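# Move the C25 two-pole breaker from rail to tray

## Task

Unclip the two-pole circuit breaker labelled C25 from the rail and set it down inside the tray, while every other device stays clipped onto the rail at the end.

## Robot and tools

Robot: two arms, left_arm and right_arm, each ending in a five-finger hand. right_arm has a right hand; left_arm has its mirror image, a left hand. Calibrated bases: left_arm at (+0.005, +0.273, 0) m, right_arm at (+0.029, -0.312, 0) m, both facing +x. A camera stand is fixed behind the arms. Cameras: cam_high and cam_low (896x504, fixed) and cam_left_wrist and cam_right_wrist (672x504 fisheye, on the wrists; their view can lag while the arm moves).

Frame: everything is in the scene frame. Origin is at table-top height, midway between the nominal bases. +x points out over the table, +y toward left_arm, +z up. Arm names do not match image sides. Positions are in metres and orientations are quaternions wxyz. Reported hand positions can be off by a few cm, more when reaching far.

Hand point: a point fixed to the palm, 0.05 m in front of it and 0.15 m from the wrist mount along the fingers. Its +z runs along straight fingers, +y out of the palm. For the right hand +x runs across the palm away from the thumb; for the left hand +x runs toward the thumb. Straight fingertips sit about 0.06-0.07 m beyond the point along +z and 0.06 m behind it along -y. A wrist bracket on the little-finger side sticks out and can strike things.

A row is 28 numbers, each in [-1, 1], always covering both arms: left dx, dy, dz, rx, ry, rz; left little, ring, middle, index, thumb_bend, thumb_turn; left force_limit, speed; then the same 14 for the right arm. The six pose numbers are an offset, not a pose: they are measured from that arm's Hand target as it stood when the action or move began, along scene axes. 1.0 equals 0.6 m for dx, dy, dz and 180 degrees for the rotation vector rx, ry, rz, which turns the hand about its own position. Every row of one action counts from that same start, not from the row before, so sending an offset twice moves twice. Six zeros re-request the current Hand target. The six finger numbers are absolute targets: +1 open/straight, -1 closed/curled; thumb_turn -1 puts the thumb opposite the fingers, +1 beside the palm. force_limit runs from about 0 N at -1 to 10 N at +1 (15 N for the two thumb motors). speed rises from near 0 at -1 to full at +0.48 and above. No hand number means no change: to keep a hand as it is, resend the eight numbers last sent to it; before anything was sent, use its hand_measured, hand_force_limit and hand_speed.

Tools:
- execute_actions(actions, cameras): actions is a list of actions, each a table of up to 15 rows (one row per 1/30 s step); a shorter table repeats its last row. An empty list returns images. cameras: names, ["all"] or [].
- move(target, speed, blend, blocking, cameras): target is one 28-number row or a list of up to 15 rows, all offsets from the same starting Hand targets. Straight-line paths, no obstacle avoidance, at most 10 s total. speed in m/s, 0.002 to 4.3, default 0.25 (turns up to twice that in rad/s); one value or one per target. blend in m rounds corners; 0 stops at each. blocking=false returns early while the move runs.
- wait(seconds 0 to 10): holds last commands; a running move continues.
- stop: brakes a running move.
- zoom_image(camera, region [x0, y0, x1, y1] in pixels, at most 504 by 504) on the newest image of that camera.
- show_instructions: reference pages. finished_scene(scene=1): ends the scene for good.

Results give each arm's end_effector_position, end_effector_quat_wxyz, Hand target (the commanded pose after clipping; next offsets count from it), joint positions, velocities and torques, motor temperatures, and per hand hand_measured, hand_stopped_by (moving, target, force, stalled, fault), hand_load_n (positive when something pushes a finger open; falls near 0 when a grip is lost), hand_force_limit, hand_speed. A move adds a move: line ending done, off_target, moving, held or fault, plus limits=paced (pose clipped) or limits=held (steps withheld). done only means near the target; it says nothing about contact.

Behaviour: the arm is loose. It may rest 1-3 cm (sometimes 5 cm) short, usually low, without touching anything; a later action, even zeros, asks again, and you can add the missing distance. Each step limits the orientation to 40 degrees from the measured one. Small moves may not start; small turns can shift the hand point noticeably. A grip closes well on objects 0.035-0.065 m thick with the thumb turned in, or a handle of about 0.025 m. For a gentle grip close at speed -0.94 or lower. A motor starts only when its target changes by 0.002 or more; to squeeze harder raise force_limit and send a target further closed than hand_measured; to loosen send one more open.

Avoid: dropping the breaker or letting anything leave the table; releasing a moving part; fast or hard contact with the rail, table or other devices; pulling neighbouring devices off the rail; any contact between the two arms or gripping the other hand; paths passing close to an arm's own base; heavy loads or twists on fingers. A blocked arm keeps pressing; end it by commanding back past the hand point. Holding loads or straining toward unreachable poses heats motors: MOTOR HOT appears near 85 C and at 100 C the arm goes limp for 30-60 s. Loose objects may occasionally be nudged by the scene.

Each tool is called after "Request:" as name(argument=value, ...), one argument or row to a line, values as JSON.

Reference images:

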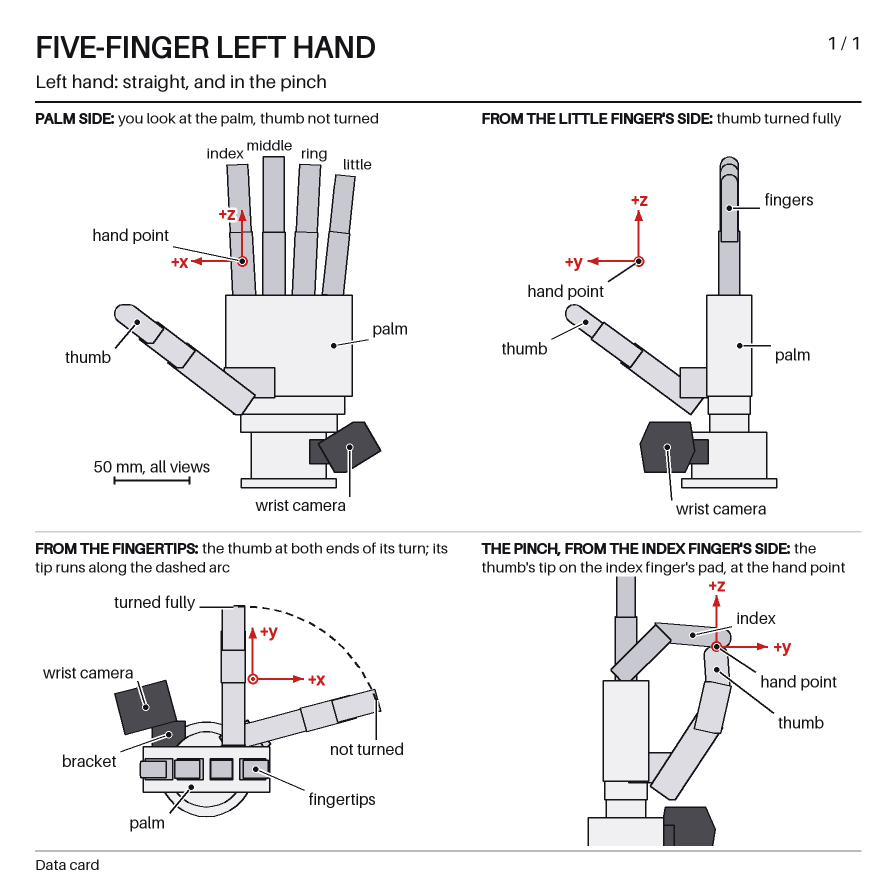

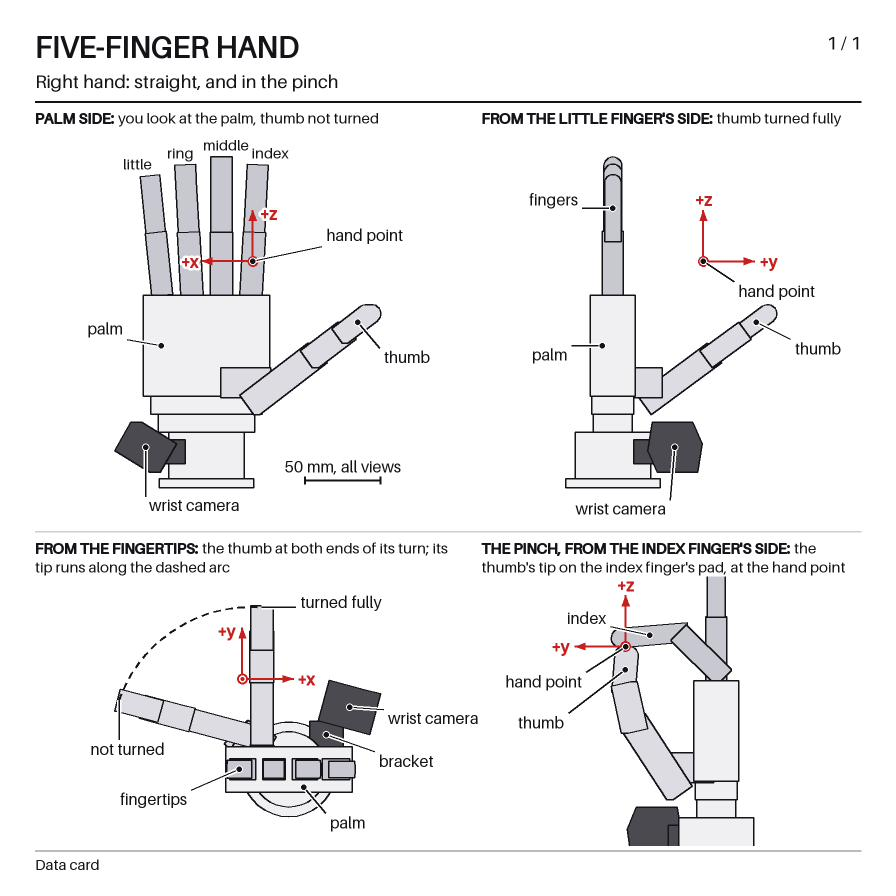

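## Session

Request:
execute_actions(
  actions=[],
)

Request:
show_instructions(
)

Scene clock: 0.00 s.
left_arm: end_effector_position=(+0.1014, -0.1059, +0.3505) hand_measured=(+1.000, +1.000, +1.000, +1.000, +1.000, +1.000) hand_load_n=(+0.0, +0.0, +0.0, +0.0, +0.0, +0.0) hand_stopped_by=(target, target, target, target, target, target) hand_force_limit=0.00 hand_speed=-0.80 end_effector_quat_wxyz=(+0.365, +0.557, +0.546, -0.509) | right_arm: end_effector_position=(+0.9947, -0.5032, +0.1803) hand_measured=(+1.000, +1.000, +1.000, +1.000, +1.000, +1.000) hand_load_n=(+0.0, +0.0, +0.0, +0.0, +0.0, +0.0) hand_stopped_by=(target, target, target, target, target, target) hand_force_limit=0.00 hand_speed=-0.80 end_effector_quat_wxyz=(-0.181, +0.578, -0.435, +0.666)
Joint positions: left_arm=[-1.248 0.622 0.737 -0.369 0.531 1.549] | right_arm=[-0.147 2.419 2.233 0.138 0.244 -0.648]
Joint velocities: within noise
Joint torques (N m): no reading
Motor temperatures (°C): left_arm=[25 26 25 22 25 21] | right_arm=[29 27 24 22 24 27]
Heat: left arm: hottest shoulder 26 °C; right arm: hottest waist 29 °C.
Hand target: left_arm +0.1020, -0.1077, +0.3716; +0.378, +0.554, +0.534, -0.514 | right_arm +0.9987, -0.5037, +0.2107; -0.189, +0.563, -0.429, +0.681

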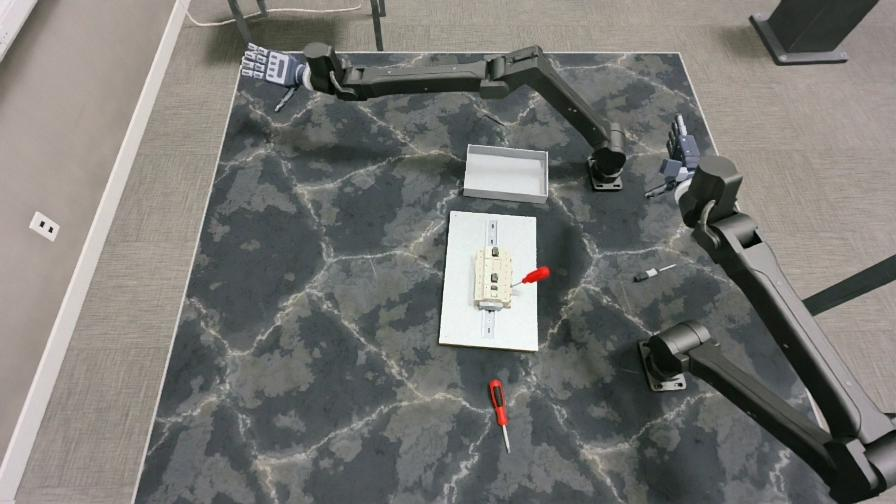

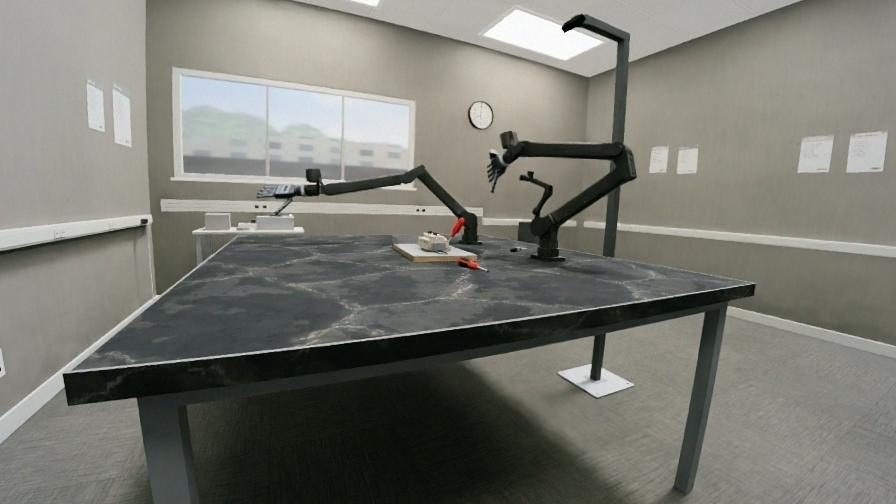

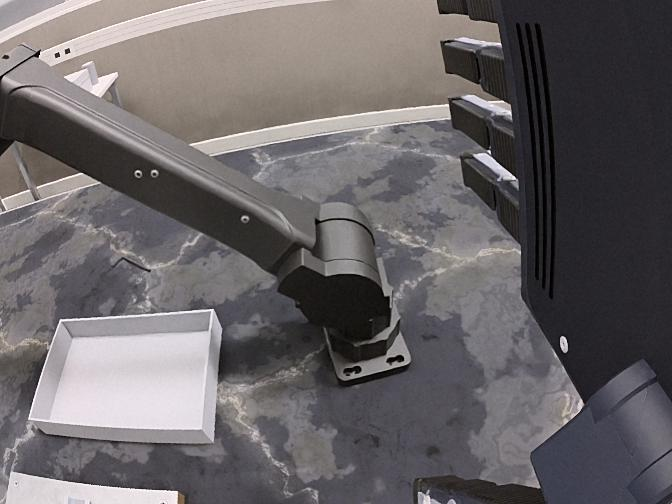

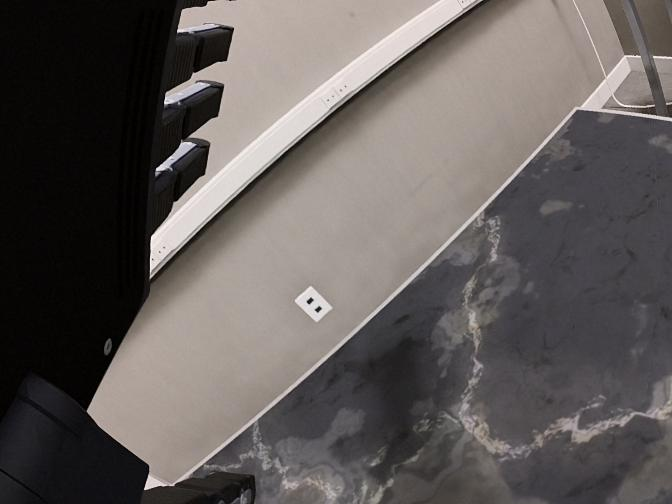

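Reference images for this scene: FIVE-FINGER LEFT HAND page 1, FIVE-FINGER HAND page 1.

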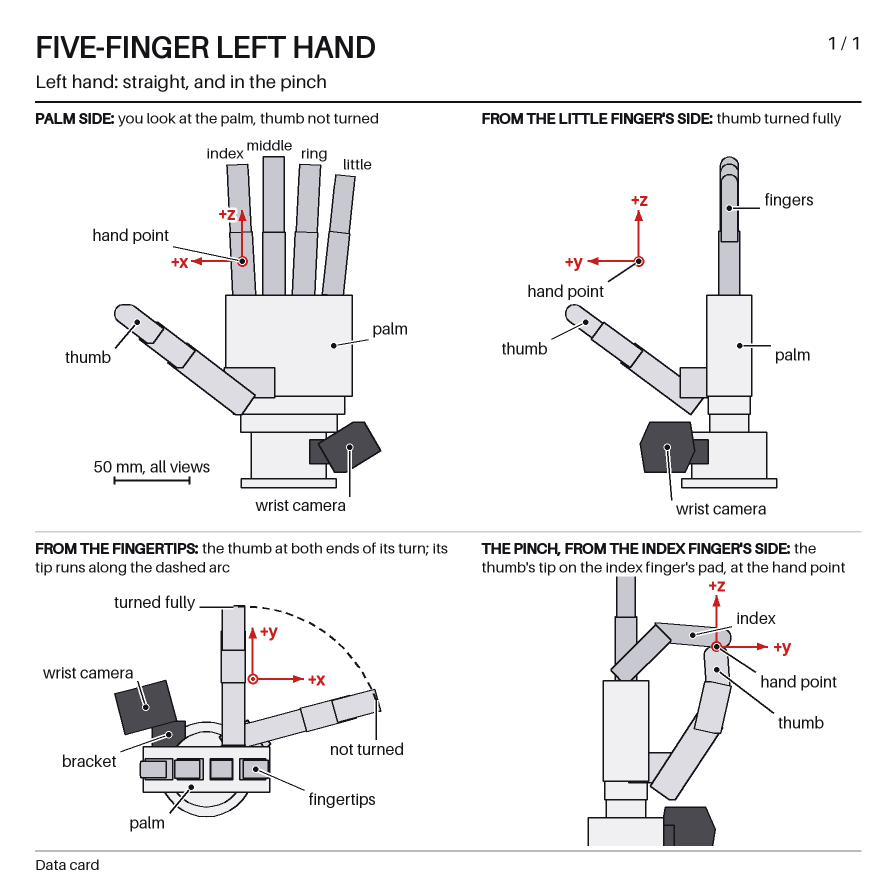

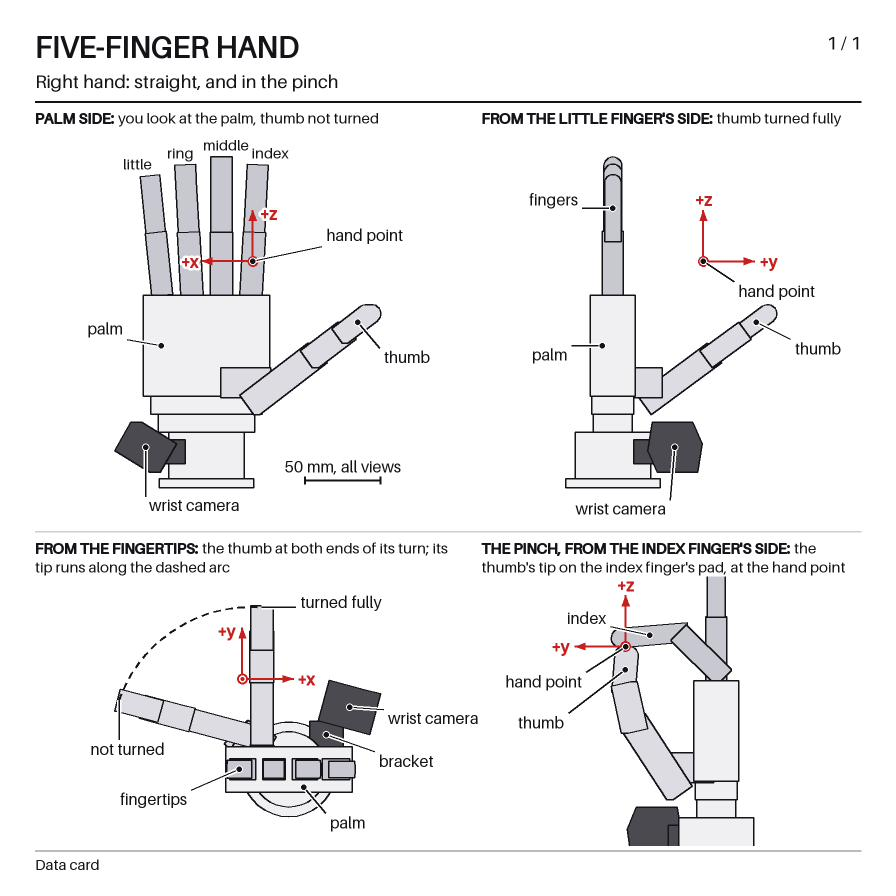

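Request:
zoom_image(
  camera="cam_high",
  region=[430, 200, 570, 360],
)

Request:
zoom_image(
  camera="cam_low",
  region=[380, 200, 520, 280],
)

Request:
zoom_image(
  camera="cam_high",
  region=[465, 235, 555, 320],
)

Scaled by 3.150 from the camera's 896x504 image, which has a finer 1280x720 frame.

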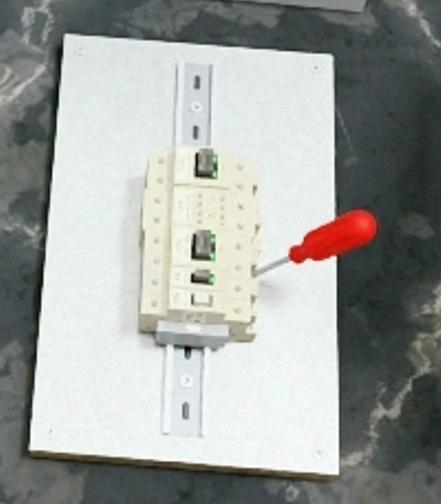

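Scaled by 3.600 from the camera's 896x504 image, which has a finer 1280x720 frame.

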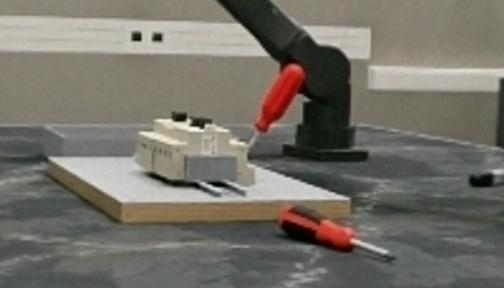

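Scaled by 5.600 from the camera's 896x504 image, which has a finer 1280x720 frame.

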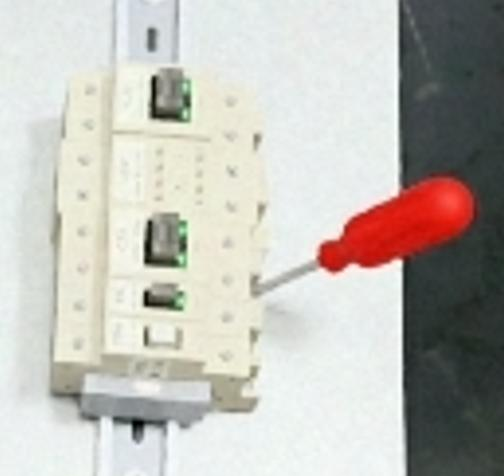

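Request:
move(
  target=[
    [0.197,0.147,0.013,0.188,0.2,0.3,1,1,1,1,1,1,0,-0.8,0,0,0,0,0,0,1,1,1,1,1,1,0,-0.8],
    [0.517,0.41,-0.07,0.112,0.593,0.732,1,1,1,1,1,1,0,-0.8,0,0,0,0,0,0,1,1,1,1,1,1,0,-0.8],
  ],
  blend=[0.05,0],
  speed=[0.3,0.3],
  cameras=["all"],
)

Scene clock: 10.83 s.
left_arm: end_effector_position=(+0.4014, +0.1386, +0.3112) hand_measured=(+1.000, +1.000, +1.000, +1.000, +1.000, +1.000) hand_load_n=(+0.0, +0.0, +0.0, +0.0, +0.0, +0.0) hand_stopped_by=(target, target, target, target, target, target) hand_force_limit=0.00 hand_speed=-0.80 end_effector_quat_wxyz=(+0.026, -0.636, +0.770, -0.035) | right_arm: end_effector_position=(+0.9947, -0.5032, +0.1803) hand_measured=(+1.000, +1.000, +1.000, +1.000, +1.000, +1.000) hand_load_n=(+0.0, +0.0, +0.0, +0.0, +0.0, +0.0) hand_stopped_by=(target, target, target, target, target, target) hand_force_limit=0.00 hand_speed=-0.80 end_effector_quat_wxyz=(-0.181, +0.578, -0.435, +0.666)
Joint positions: left_arm=[-0.294 1.538 1.728 -1.674 -0.001 -0.054] | right_arm=[-0.147 2.419 2.233 0.138 0.244 -0.648]
Joint torques (N m): left_arm=[0.85 -12.22 14.27 0.02 -0.01 -0.01] | right_arm=[-0.21 -24.35 11.03 2.76 -0.09 -0.01]
Heat: left arm: hottest elbow 27 °C; right arm: hottest waist 28 °C.
Hand target: left_arm +0.4122, +0.1382, +0.3298; +0.028, -0.642, +0.765, -0.033 | right_arm +0.9987, -0.5037, +0.2107; -0.189, +0.563, -0.429, +0.681
Off the commanded pose: left_arm 0.021 m, 1 deg | right_arm 0.031 m, 3 deg.
joint sent to its limit (left arm) — joint 4 (wrist pitch), lower limit. The joint targets still meet the commanded pose.
move: off_target (left_arm, right_arm)
camera_calibration:
cam_left_wrist: T_world_to_cam=[[0.895948, -0.4283, 0.117631, -0.337154], [-0.43111, -0.774845, 0.462341, 0.138669], [-0.106875, -0.464945, -0.878865, 0.494796], [0, 0, 0, 1]] pos_world=[0.414736, 0.193097, 0.410406]

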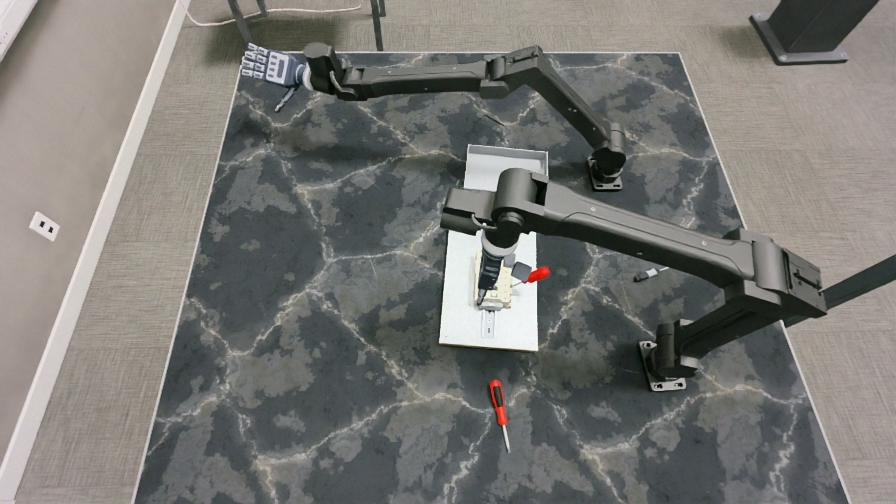

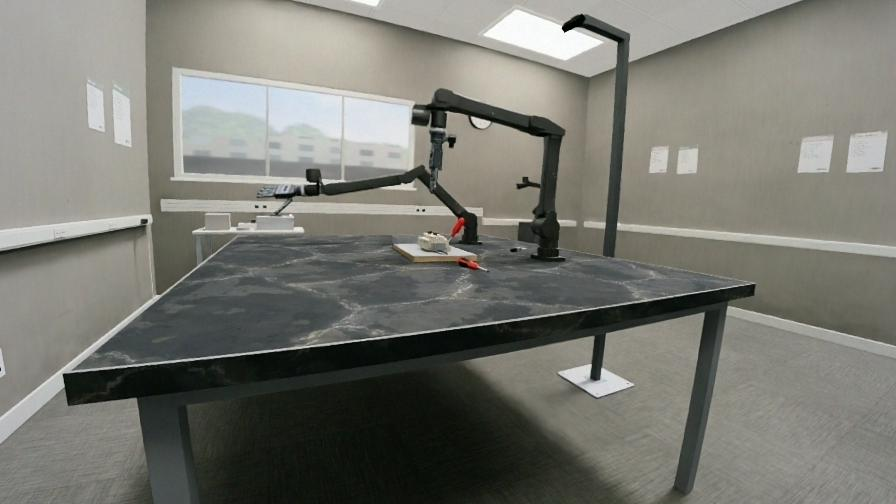

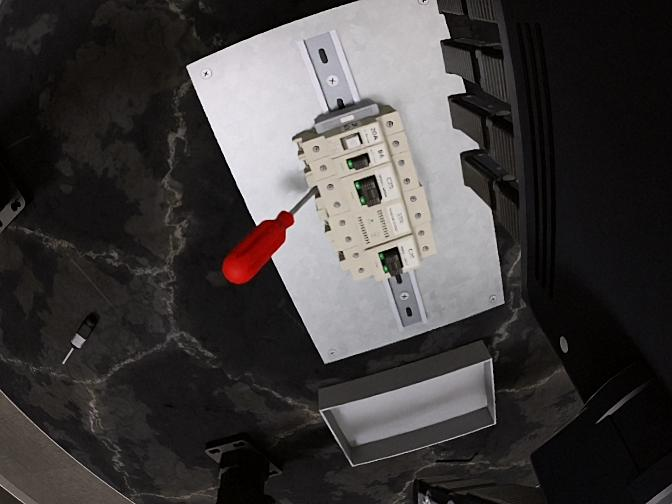

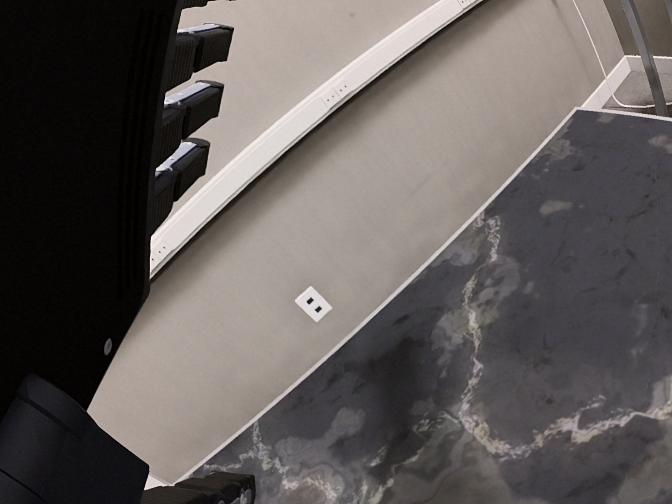

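Request:
zoom_image(
  camera="cam_left_wrist",
  region=[260, 80, 480, 300],
)

Request:
zoom_image(
  camera="cam_left_wrist",
  region=[310, 110, 410, 200],
)

Request:
zoom_image(
  camera="cam_left_wrist",
  region=[330, 190, 440, 290],
)

Scaled by 2.291 from the camera's 672x504 image, which has a finer 960x720 frame.

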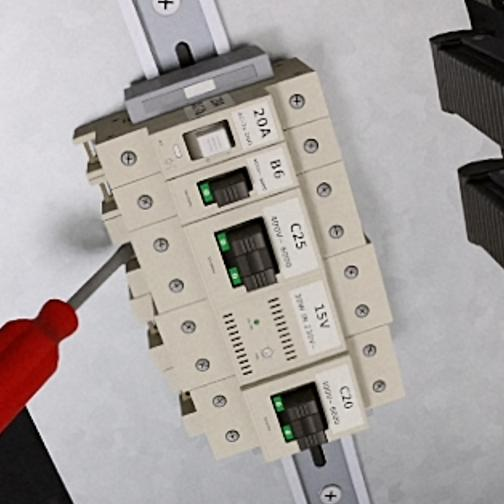

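Scaled by 5.040 from the camera's 672x504 image, which has a finer 960x720 frame.

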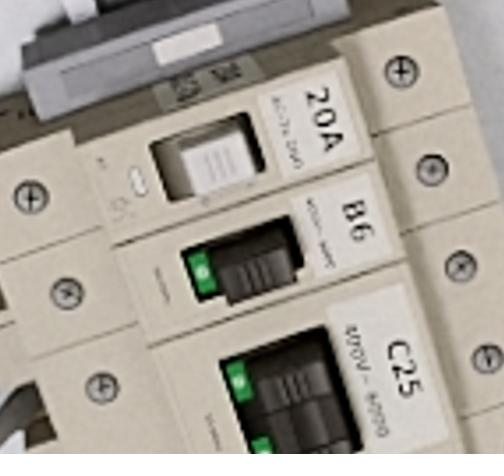

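Scaled by 4.582 from the camera's 672x504 image, which has a finer 960x720 frame.

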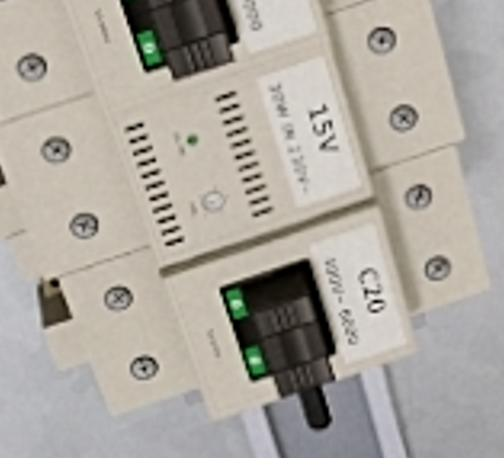

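Request:
move(
  target=[0,0,0,0,0,0,1,1,1,1,1,1,0,-0.8,-0.9,0.3,0.18,-0.1,0.008,0.19,1,1,1,1,1,1,0,-0.8],
  speed=0.35,
)

Scene clock: 17.83 s.
left_arm: end_effector_position=(+0.4014, +0.1386, +0.3113) hand_measured=(+1.000, +1.000, +1.000, +1.000, +1.000, +1.000) hand_load_n=(+0.0, +0.0, +0.0, +0.0, -0.5, +0.0) hand_stopped_by=(target, target, target, target, target, target) hand_force_limit=0.00 hand_speed=-0.80 end_effector_quat_wxyz=(+0.026, -0.637, +0.770, -0.035) | right_arm: end_effector_position=(+0.4593, -0.3293, +0.3148) hand_measured=(+1.000, +1.000, +1.000, +1.000, +1.000, +1.000) hand_load_n=(+0.0, +0.0, +0.0, +0.0, +0.0, +0.0) hand_stopped_by=(target, target, target, target, target, target) hand_force_limit=0.00 hand_speed=-0.80 end_effector_quat_wxyz=(-0.286, +0.693, -0.148, +0.645)
Joint positions: left_arm=[-0.294 1.538 1.728 -1.674 -0.001 -0.055] | right_arm=[-0.125 0.725 0.577 0.144 -0.321 -0.943]
Joint torques (N m): left_arm=[0.79 -12.28 14.24 -0.01 -0.02 -0.02] | right_arm=[0.97 -2.37 9.7 1.81 -0.12 -0.2]
Heat: left arm: hottest elbow 29 °C; right arm: hottest shoulder 29 °C.
Hand target: left_arm +0.4122, +0.1382, +0.3298; +0.028, -0.642, +0.765, -0.033 | right_arm +0.4586, -0.3238, +0.3189; -0.286, +0.694, -0.137, +0.646
Off the commanded pose: left_arm 0.021 m, 1 deg | right_arm 0.007 m, 1 deg.
joint sent to its limit (left arm) — joint 4 (wrist pitch), lower limit. The joint targets still meet the commanded pose.
move: off_target (left_arm)

Request:
move(
  target=[0,0,0,0,0,0,1,1,1,1,1,1,0,-0.8,-0.339,0.426,-0.19,-0.1016,0.0073,0.1853,1,1,1,1,1,1,0,-0.8],
  speed=0.25,
  cameras=["all"],
)

Scene clock: 20.37 s.
left_arm: end_effector_position=(+0.4014, +0.1386, +0.3113) hand_measured=(+1.000, +1.000, +1.000, +1.000, +1.000, +1.000) hand_load_n=(+0.0, +0.0, +0.0, +0.0, +0.0, +0.0) hand_stopped_by=(target, target, target, target, target, target) hand_force_limit=0.00 hand_speed=-0.80 end_effector_quat_wxyz=(+0.026, -0.637, +0.770, -0.035) | right_arm: end_effector_position=(+0.2561, -0.0743, +0.1987) hand_measured=(+1.000, +1.000, +1.000, +1.000, +1.000, +1.000) hand_load_n=(+0.0, +0.0, +0.0, +0.0, +0.0, -0.5) hand_stopped_by=(target, target, target, target, target, target) hand_force_limit=0.00 hand_speed=-0.80 end_effector_quat_wxyz=(-0.339, +0.754, +0.162, +0.539)
Joint positions: left_arm=[-0.294 1.538 1.728 -1.674 -0.001 -0.055] | right_arm=[1.138 0.434 0.297 -0.066 0.368 -1.147]
Joint torques (N m): left_arm=[0.67 -12.22 14.28 -0.01 -0.02 -0.02] | right_arm=[1.08 1.67 9.92 3.17 0.15 -0.12]
Motor temperatures (°C): left_arm=[24 27 30 22 24 21] | right_arm=[28 29 26 23 24 26]
Heat: left arm: hottest elbow 30 °C; right arm: hottest shoulder 29 °C.
Hand target: left_arm +0.4122, +0.1382, +0.3298; +0.028, -0.642, +0.765, -0.033 | right_arm +0.2552, -0.0681, +0.2049; -0.345, +0.747, +0.167, +0.543
Off the commanded pose: left_arm 0.021 m, 1 deg | right_arm 0.009 m, 1 deg.
joint sent to its limit (left arm) — joint 4 (wrist pitch), lower limit. The joint targets still meet the commanded pose.
move: off_target (left_arm)
camera_calibration:
cam_left_wrist: T_world_to_cam=[[0.896272, -0.427618, 0.117639, -0.337426], [-0.430512, -0.775118, 0.462441, 0.138433], [-0.106564, -0.465118, -0.878812, 0.494678], [0, 0, 0, 1]] pos_world=[0.414737, 0.193096, 0.410407]
cam_right_wrist: T_world_to_cam=[[0.684611, -0.724929, -0.0760695, -0.213814], [-0.521585, -0.414311, -0.745852, 0.253405], [0.509173, 0.550295, -0.661754, 0.153449], [0, 0, 0, 1]] pos_world=[0.200419, -0.134454, 0.274284]

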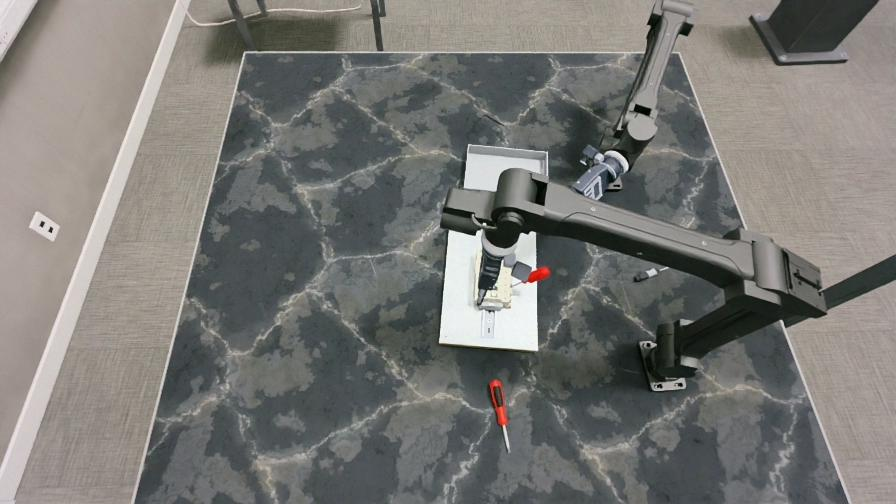

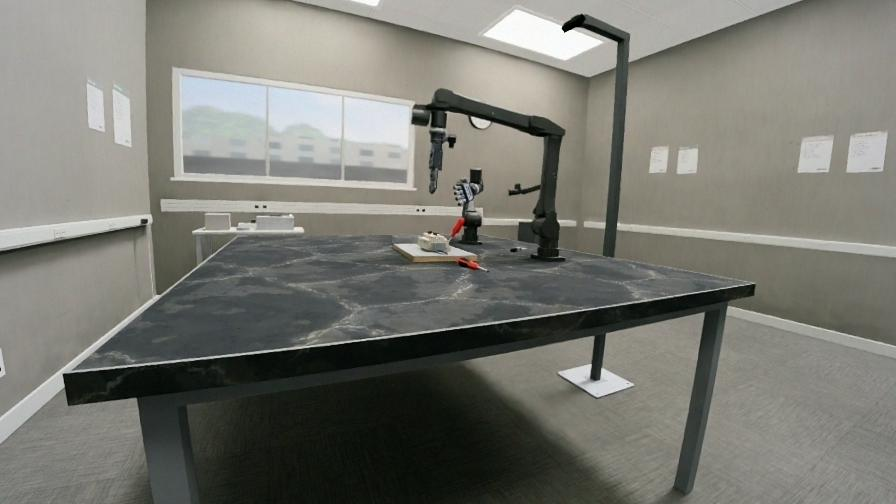

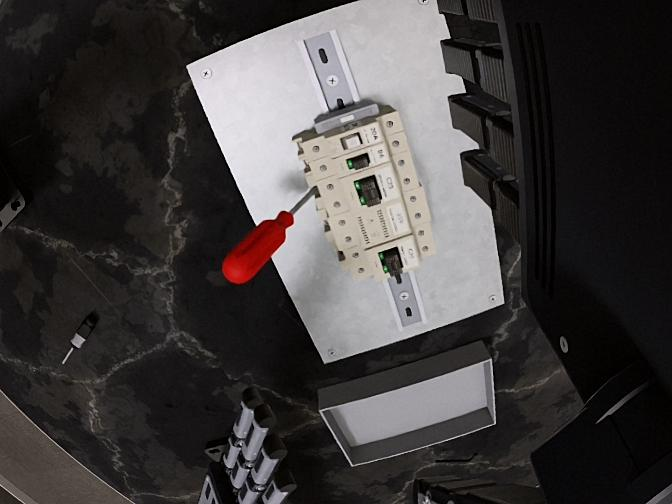

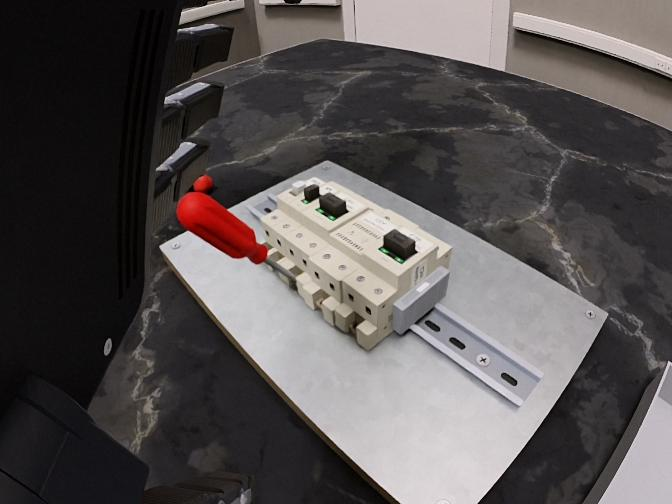

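Request:
zoom_image(
  camera="cam_right_wrist",
  region=[170, 160, 450, 370],
)

Request:
zoom_image(
  camera="cam_right_wrist",
  region=[250, 220, 390, 360],
)

Scaled by 1.800 from the camera's 672x504 image, which has a finer 960x720 frame.

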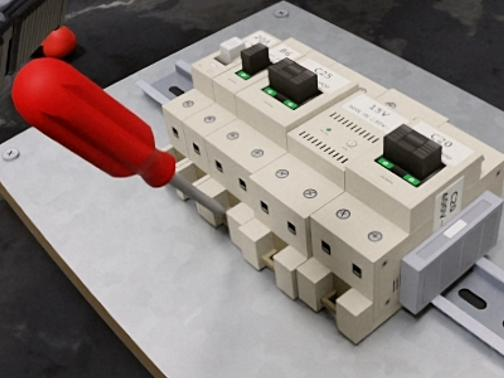

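Scaled by 3.600 from the camera's 672x504 image, which has a finer 960x720 frame.

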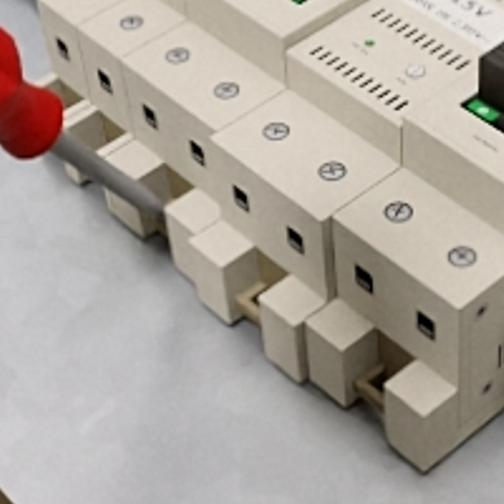

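Request:
zoom_image(
  camera="cam_right_wrist",
  region=[262, 245, 332, 305],
)

Request:
zoom_image(
  camera="cam_right_wrist",
  region=[310, 290, 390, 360],
)

Request:
zoom_image(
  camera="cam_left_wrist",
  region=[290, 130, 370, 220],
)

Scaled by 7.200 from the camera's 672x504 image, which has a finer 960x720 frame.

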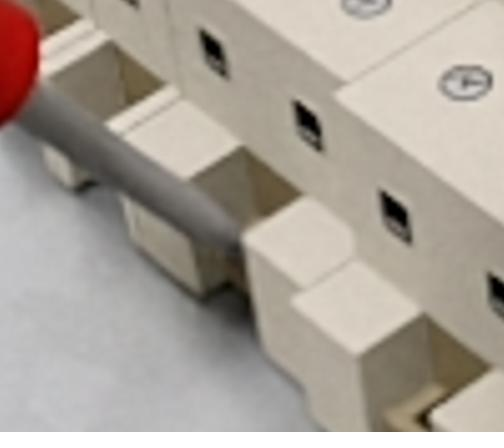

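Scaled by 6.300 from the camera's 672x504 image, which has a finer 960x720 frame.

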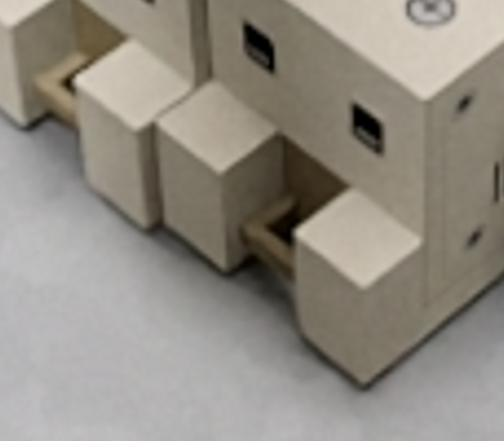

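Scaled by 5.600 from the camera's 672x504 image, which has a finer 960x720 frame.

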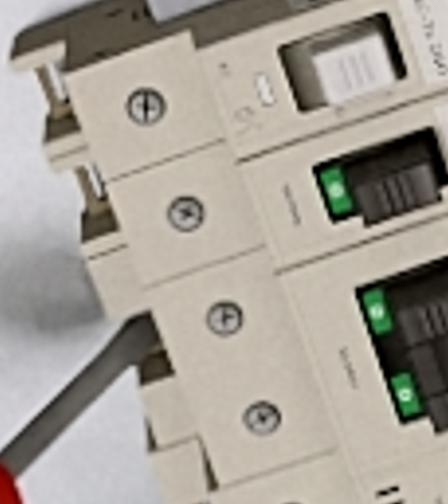

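Request:
move(
  target=[0,0,0,0,0,0,1,1,1,1,1,1,0,-0.8,0.075,0.0135,-0.0915,-0.1073,-0.2014,0.2856,1,1,1,1,1,-1,0,-0.2],
  speed=0.2,
  cameras=["cam_left_wrist","cam_right_wrist","cam_high"],
)

Scene clock: 29.70 s.
left_arm: end_effector_position=(+0.4014, +0.1386, +0.3113) hand_measured=(+1.000, +1.000, +1.000, +1.000, +1.000, +1.000) hand_load_n=(+0.0, +0.0, +0.0, +0.0, +0.0, +0.0) hand_stopped_by=(target, target, target, target, target, target) hand_force_limit=0.00 hand_speed=-0.80 end_effector_quat_wxyz=(+0.026, -0.637, +0.770, -0.035) | right_arm: end_effector_position=(+0.2956, -0.0567, +0.1481) hand_measured=(+1.000, +1.000, +1.000, +1.000, +1.000, -1.000) hand_load_n=(+0.0, +0.0, +0.0, +0.0, +0.0, +0.5) hand_stopped_by=(target, target, target, target, target, target) hand_force_limit=0.00 hand_speed=-0.20 end_effector_quat_wxyz=(-0.393, +0.465, +0.576, +0.546)
Joint positions: left_arm=[-0.294 1.538 1.728 -1.674 -0.001 -0.055] | right_arm=[0.332 1.019 0.155 0.621 -1.162 -2.062]
Joint torques (N m): left_arm=[0.97 -12.16 14.23 -0.03 -0.02 -0.02] | right_arm=[-1.14 -0.91 6.48 2.67 -0.47 -0.2]
Heat: left arm: hottest elbow 32 °C; right arm: hottest waist 28 °C.
Hand target: left_arm +0.4122, +0.1382, +0.3298; +0.028, -0.642, +0.765, -0.033 | right_arm +0.3003, -0.0601, +0.1500; -0.351, +0.449, +0.647, +0.507
Off the commanded pose: left_arm 0.021 m, 1 deg | right_arm 0.006 m, 11 deg.
joint sent to its limit (left arm) — joint 4 (wrist pitch), lower limit. The joint targets still meet the commanded pose.
joint sent to its limit (right arm) — joint 6 (wrist roll), lower limit. The joint targets are off in orientation, not in position.
move: off_target (left_arm, right_arm)
camera_calibration:
cam_left_wrist: T_world_to_cam=[[0.896272, -0.427618, 0.117639, -0.337426], [-0.430512, -0.775118, 0.462441, 0.138433], [-0.106564, -0.465118, -0.878812, 0.494678], [0, 0, 0, 1]] pos_world=[0.414737, 0.193096, 0.410407]
cam_right_wrist: T_world_to_cam=[[0.858742, -0.000665516, 0.512407, -0.329509], [0.40889, -0.601796, -0.686039, -0.0509669], [0.308821, 0.798649, -0.516516, 0.141993], [0, 0, 0, 1]] pos_world=[0.259953, -0.144293, 0.207219]
Images, in order (width x height): cam_high 896x504, cam_left_wrist 672x504, cam_right_wrist 672x504.

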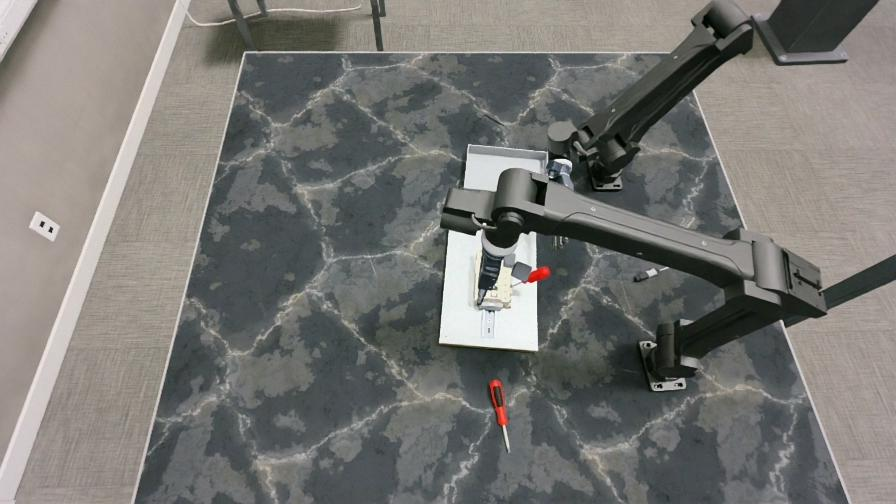

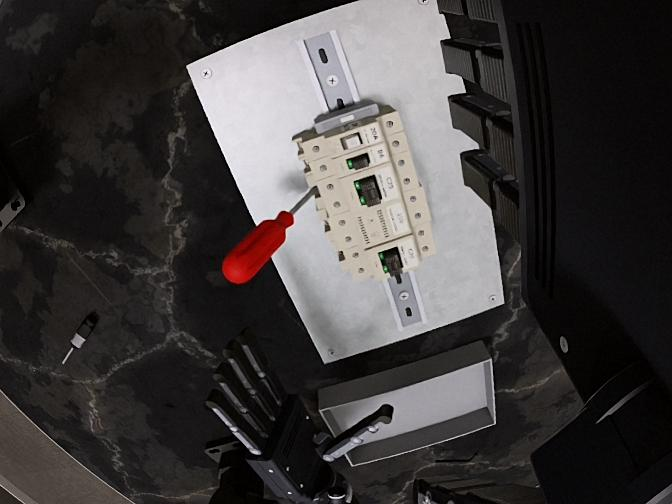

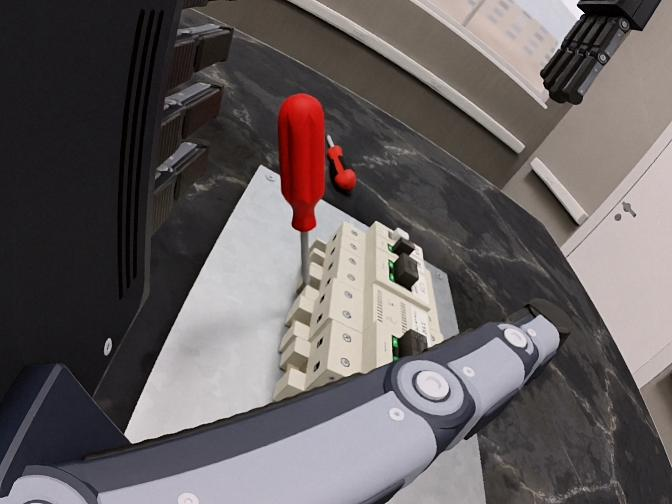

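Request:
move(
  target=[
    [0,0,0,0,0,0,1,1,1,1,1,1,0,-0.8,0.048,-0.006,-0.08,0.0476,0.0272,-0.0221,1,1,1,1,1,-1,0,-0.2],
    [0,0,0,0,0,0,1,1,1,1,1,1,0,-0.8,0.048,0.094,-0.08,0.0476,0.0272,-0.0221,1,1,1,1,1,-1,0,-0.2],
  ],
  speed=0.15,
  cameras=["cam_left_wrist","cam_right_wrist"],
)

Scene clock: 33.10 s.
left_arm: end_effector_position=(+0.4014, +0.1386, +0.3113) hand_measured=(+1.000, +1.000, +1.000, +1.000, +1.000, +1.000) hand_load_n=(+0.0, +0.0, +0.0, +0.5, +0.0, +0.0) hand_stopped_by=(target, target, target, target, target, target) hand_force_limit=0.00 hand_speed=-0.80 end_effector_quat_wxyz=(+0.026, -0.637, +0.770, -0.035) | right_arm: end_effector_position=(+0.3223, -0.0132, +0.0946) hand_measured=(+1.000, +1.000, +1.000, +1.000, +1.000, -1.000) hand_load_n=(+0.0, +0.0, +0.0, +0.0, +0.0, +0.5) hand_stopped_by=(target, target, target, target, target, target) hand_force_limit=0.00 hand_speed=-0.20 end_effector_quat_wxyz=(-0.390, +0.475, +0.576, +0.539)
Joint positions: left_arm=[-0.294 1.538 1.728 -1.674 -0.001 -0.055] | right_arm=[0.471 1.495 0.214 1.065 -1.015 -2.01]
Joint torques (N m): left_arm=[0.97 -12.34 14.22 -0.03 -0.03 -0.03] | right_arm=[0.91 -4.6 5.82 2.8 -0.12 0.16]
Heat: left arm: hottest elbow 33 °C; right arm: hottest waist 28 °C.
Hand target: left_arm +0.4122, +0.1382, +0.3298; +0.028, -0.642, +0.765, -0.033 | right_arm +0.3291, -0.0037, +0.1019; -0.393, +0.465, +0.576, +0.546
Off the commanded pose: left_arm 0.021 m, 1 deg | right_arm 0.014 m, 1 deg.
joint sent to its limit (left arm) — joint 4 (wrist pitch), lower limit. The joint targets still meet the commanded pose.
move: off_target (left_arm, right_arm)
camera_calibration:
cam_left_wrist: T_world_to_cam=[[0.896272, -0.427618, 0.117639, -0.337426], [-0.430512, -0.775118, 0.462441, 0.138433], [-0.106564, -0.465118, -0.878812, 0.494678], [0, 0, 0, 1]] pos_world=[0.414737, 0.193096, 0.410407]
cam_right_wrist: T_world_to_cam=[[0.866057, -0.0000434393, 0.499946, -0.326079], [0.393373, -0.617109, -0.681494, -0.0681054], [0.308551, 0.786877, -0.534435, 0.0730667], [0, 0, 0, 1]] pos_world=[0.286649, -0.0995372, 0.155658]
Images, in order (width x height): cam_left_wrist 672x504, cam_right_wrist 672x504.

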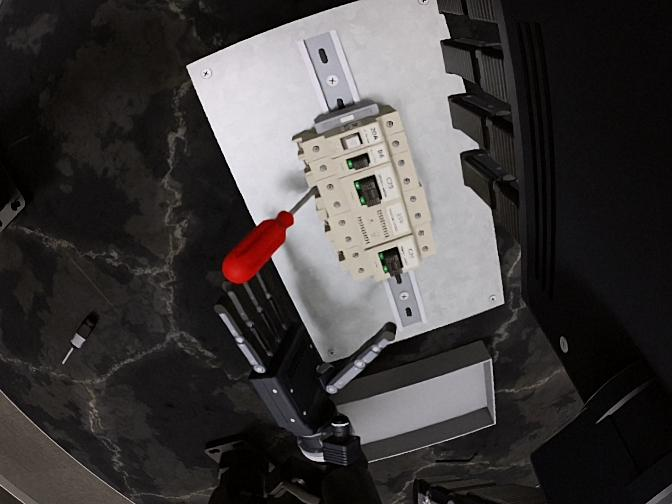

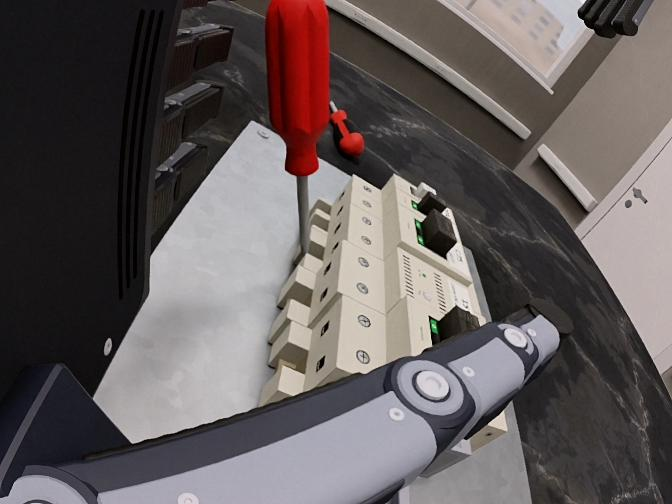

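Request:
move(
  target=[0,0,0,0,0,0,1,1,1,1,1,1,0,-0.8,0.003,0.135,0.003,0,0,0,1,1,1,1,1,-1,0,-0.2],
  speed=0.1,
  cameras=["cam_left_wrist","cam_right_wrist"],
)

Scene clock: 34.63 s.
left_arm: end_effector_position=(+0.4014, +0.1386, +0.3113) hand_measured=(+1.000, +1.000, +1.000, +1.000, +1.000, +1.000) hand_load_n=(+0.0, +0.0, +0.0, +0.0, +0.0, +0.0) hand_stopped_by=(target, target, target, target, target, target) hand_force_limit=0.00 hand_speed=-0.80 end_effector_quat_wxyz=(+0.026, -0.637, +0.770, -0.035) | right_arm: end_effector_position=(+0.3261, +0.0653, +0.0954) hand_measured=(+1.000, +1.000, +1.000, +1.000, +1.000, -1.000) hand_load_n=(+0.0, +0.0, +0.0, +0.0, +0.0, +0.5) hand_stopped_by=(target, target, target, target, target, target) hand_force_limit=0.00 hand_speed=-0.20 end_effector_quat_wxyz=(-0.388, +0.475, +0.578, +0.538)
Joint positions: left_arm=[-0.294 1.538 1.728 -1.674 -0.001 -0.055] | right_arm=[0.707 1.588 0.34 1.078 -0.783 -1.95]
Joint torques (N m): left_arm=[0.91 -12.28 14.24 -0.03 -0.02 -0.03] | right_arm=[1.08 -6.36 6.3 2.97 -0.04 0.13]
Heat: left arm: hottest elbow 33 °C; right arm: hottest waist 28 °C.
Hand target: left_arm +0.4122, +0.1382, +0.3298; +0.028, -0.642, +0.765, -0.033 | right_arm +0.3309, +0.0773, +0.1039; -0.393, +0.465, +0.576, +0.546
Off the commanded pose: left_arm 0.021 m, 1 deg | right_arm 0.015 m, 2 deg.
joint sent to its limit (left arm) — joint 4 (wrist pitch), lower limit. The joint targets still meet the commanded pose.
move: off_target (left_arm, right_arm)
camera_calibration:
cam_left_wrist: T_world_to_cam=[[0.896272, -0.427618, 0.117639, -0.337426], [-0.430512, -0.775118, 0.462441, 0.138433], [-0.106564, -0.465118, -0.878812, 0.494678], [0, 0, 0, 1]] pos_world=[0.414737, 0.193096, 0.410407]
cam_right_wrist: T_world_to_cam=[[0.864436, 0.00440595, 0.502723, -0.329799], [0.396202, -0.621519, -0.675824, -0.0217475], [0.309475, 0.783387, -0.539009, 0.0108352], [0, 0, 0, 1]] pos_world=[0.290353, -0.0205516, 0.15694]
Images, in order (width x height): cam_left_wrist 672x504, cam_right_wrist 672x504.

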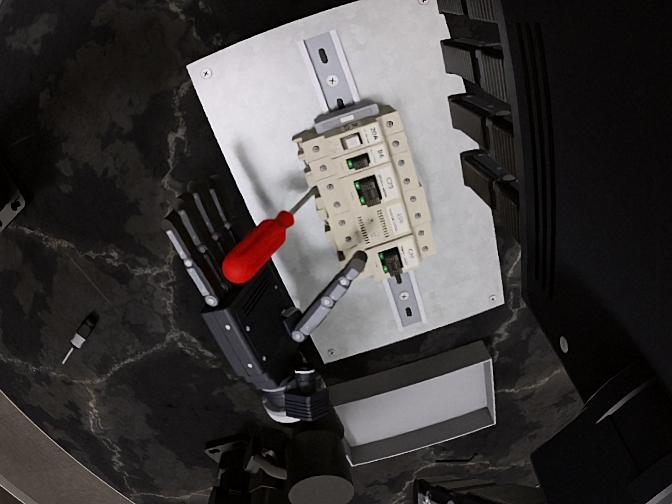

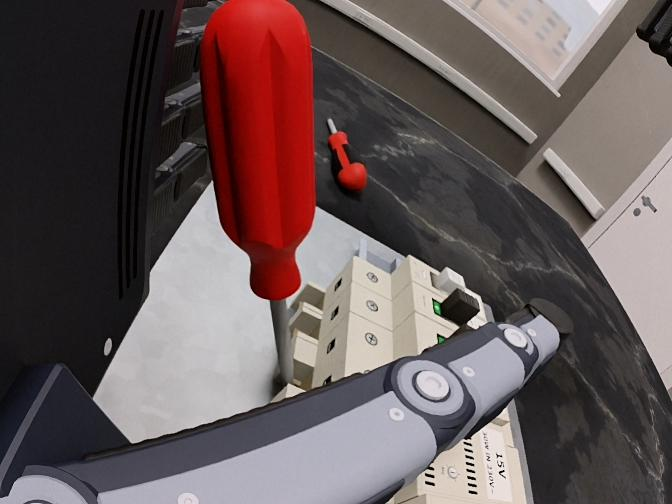

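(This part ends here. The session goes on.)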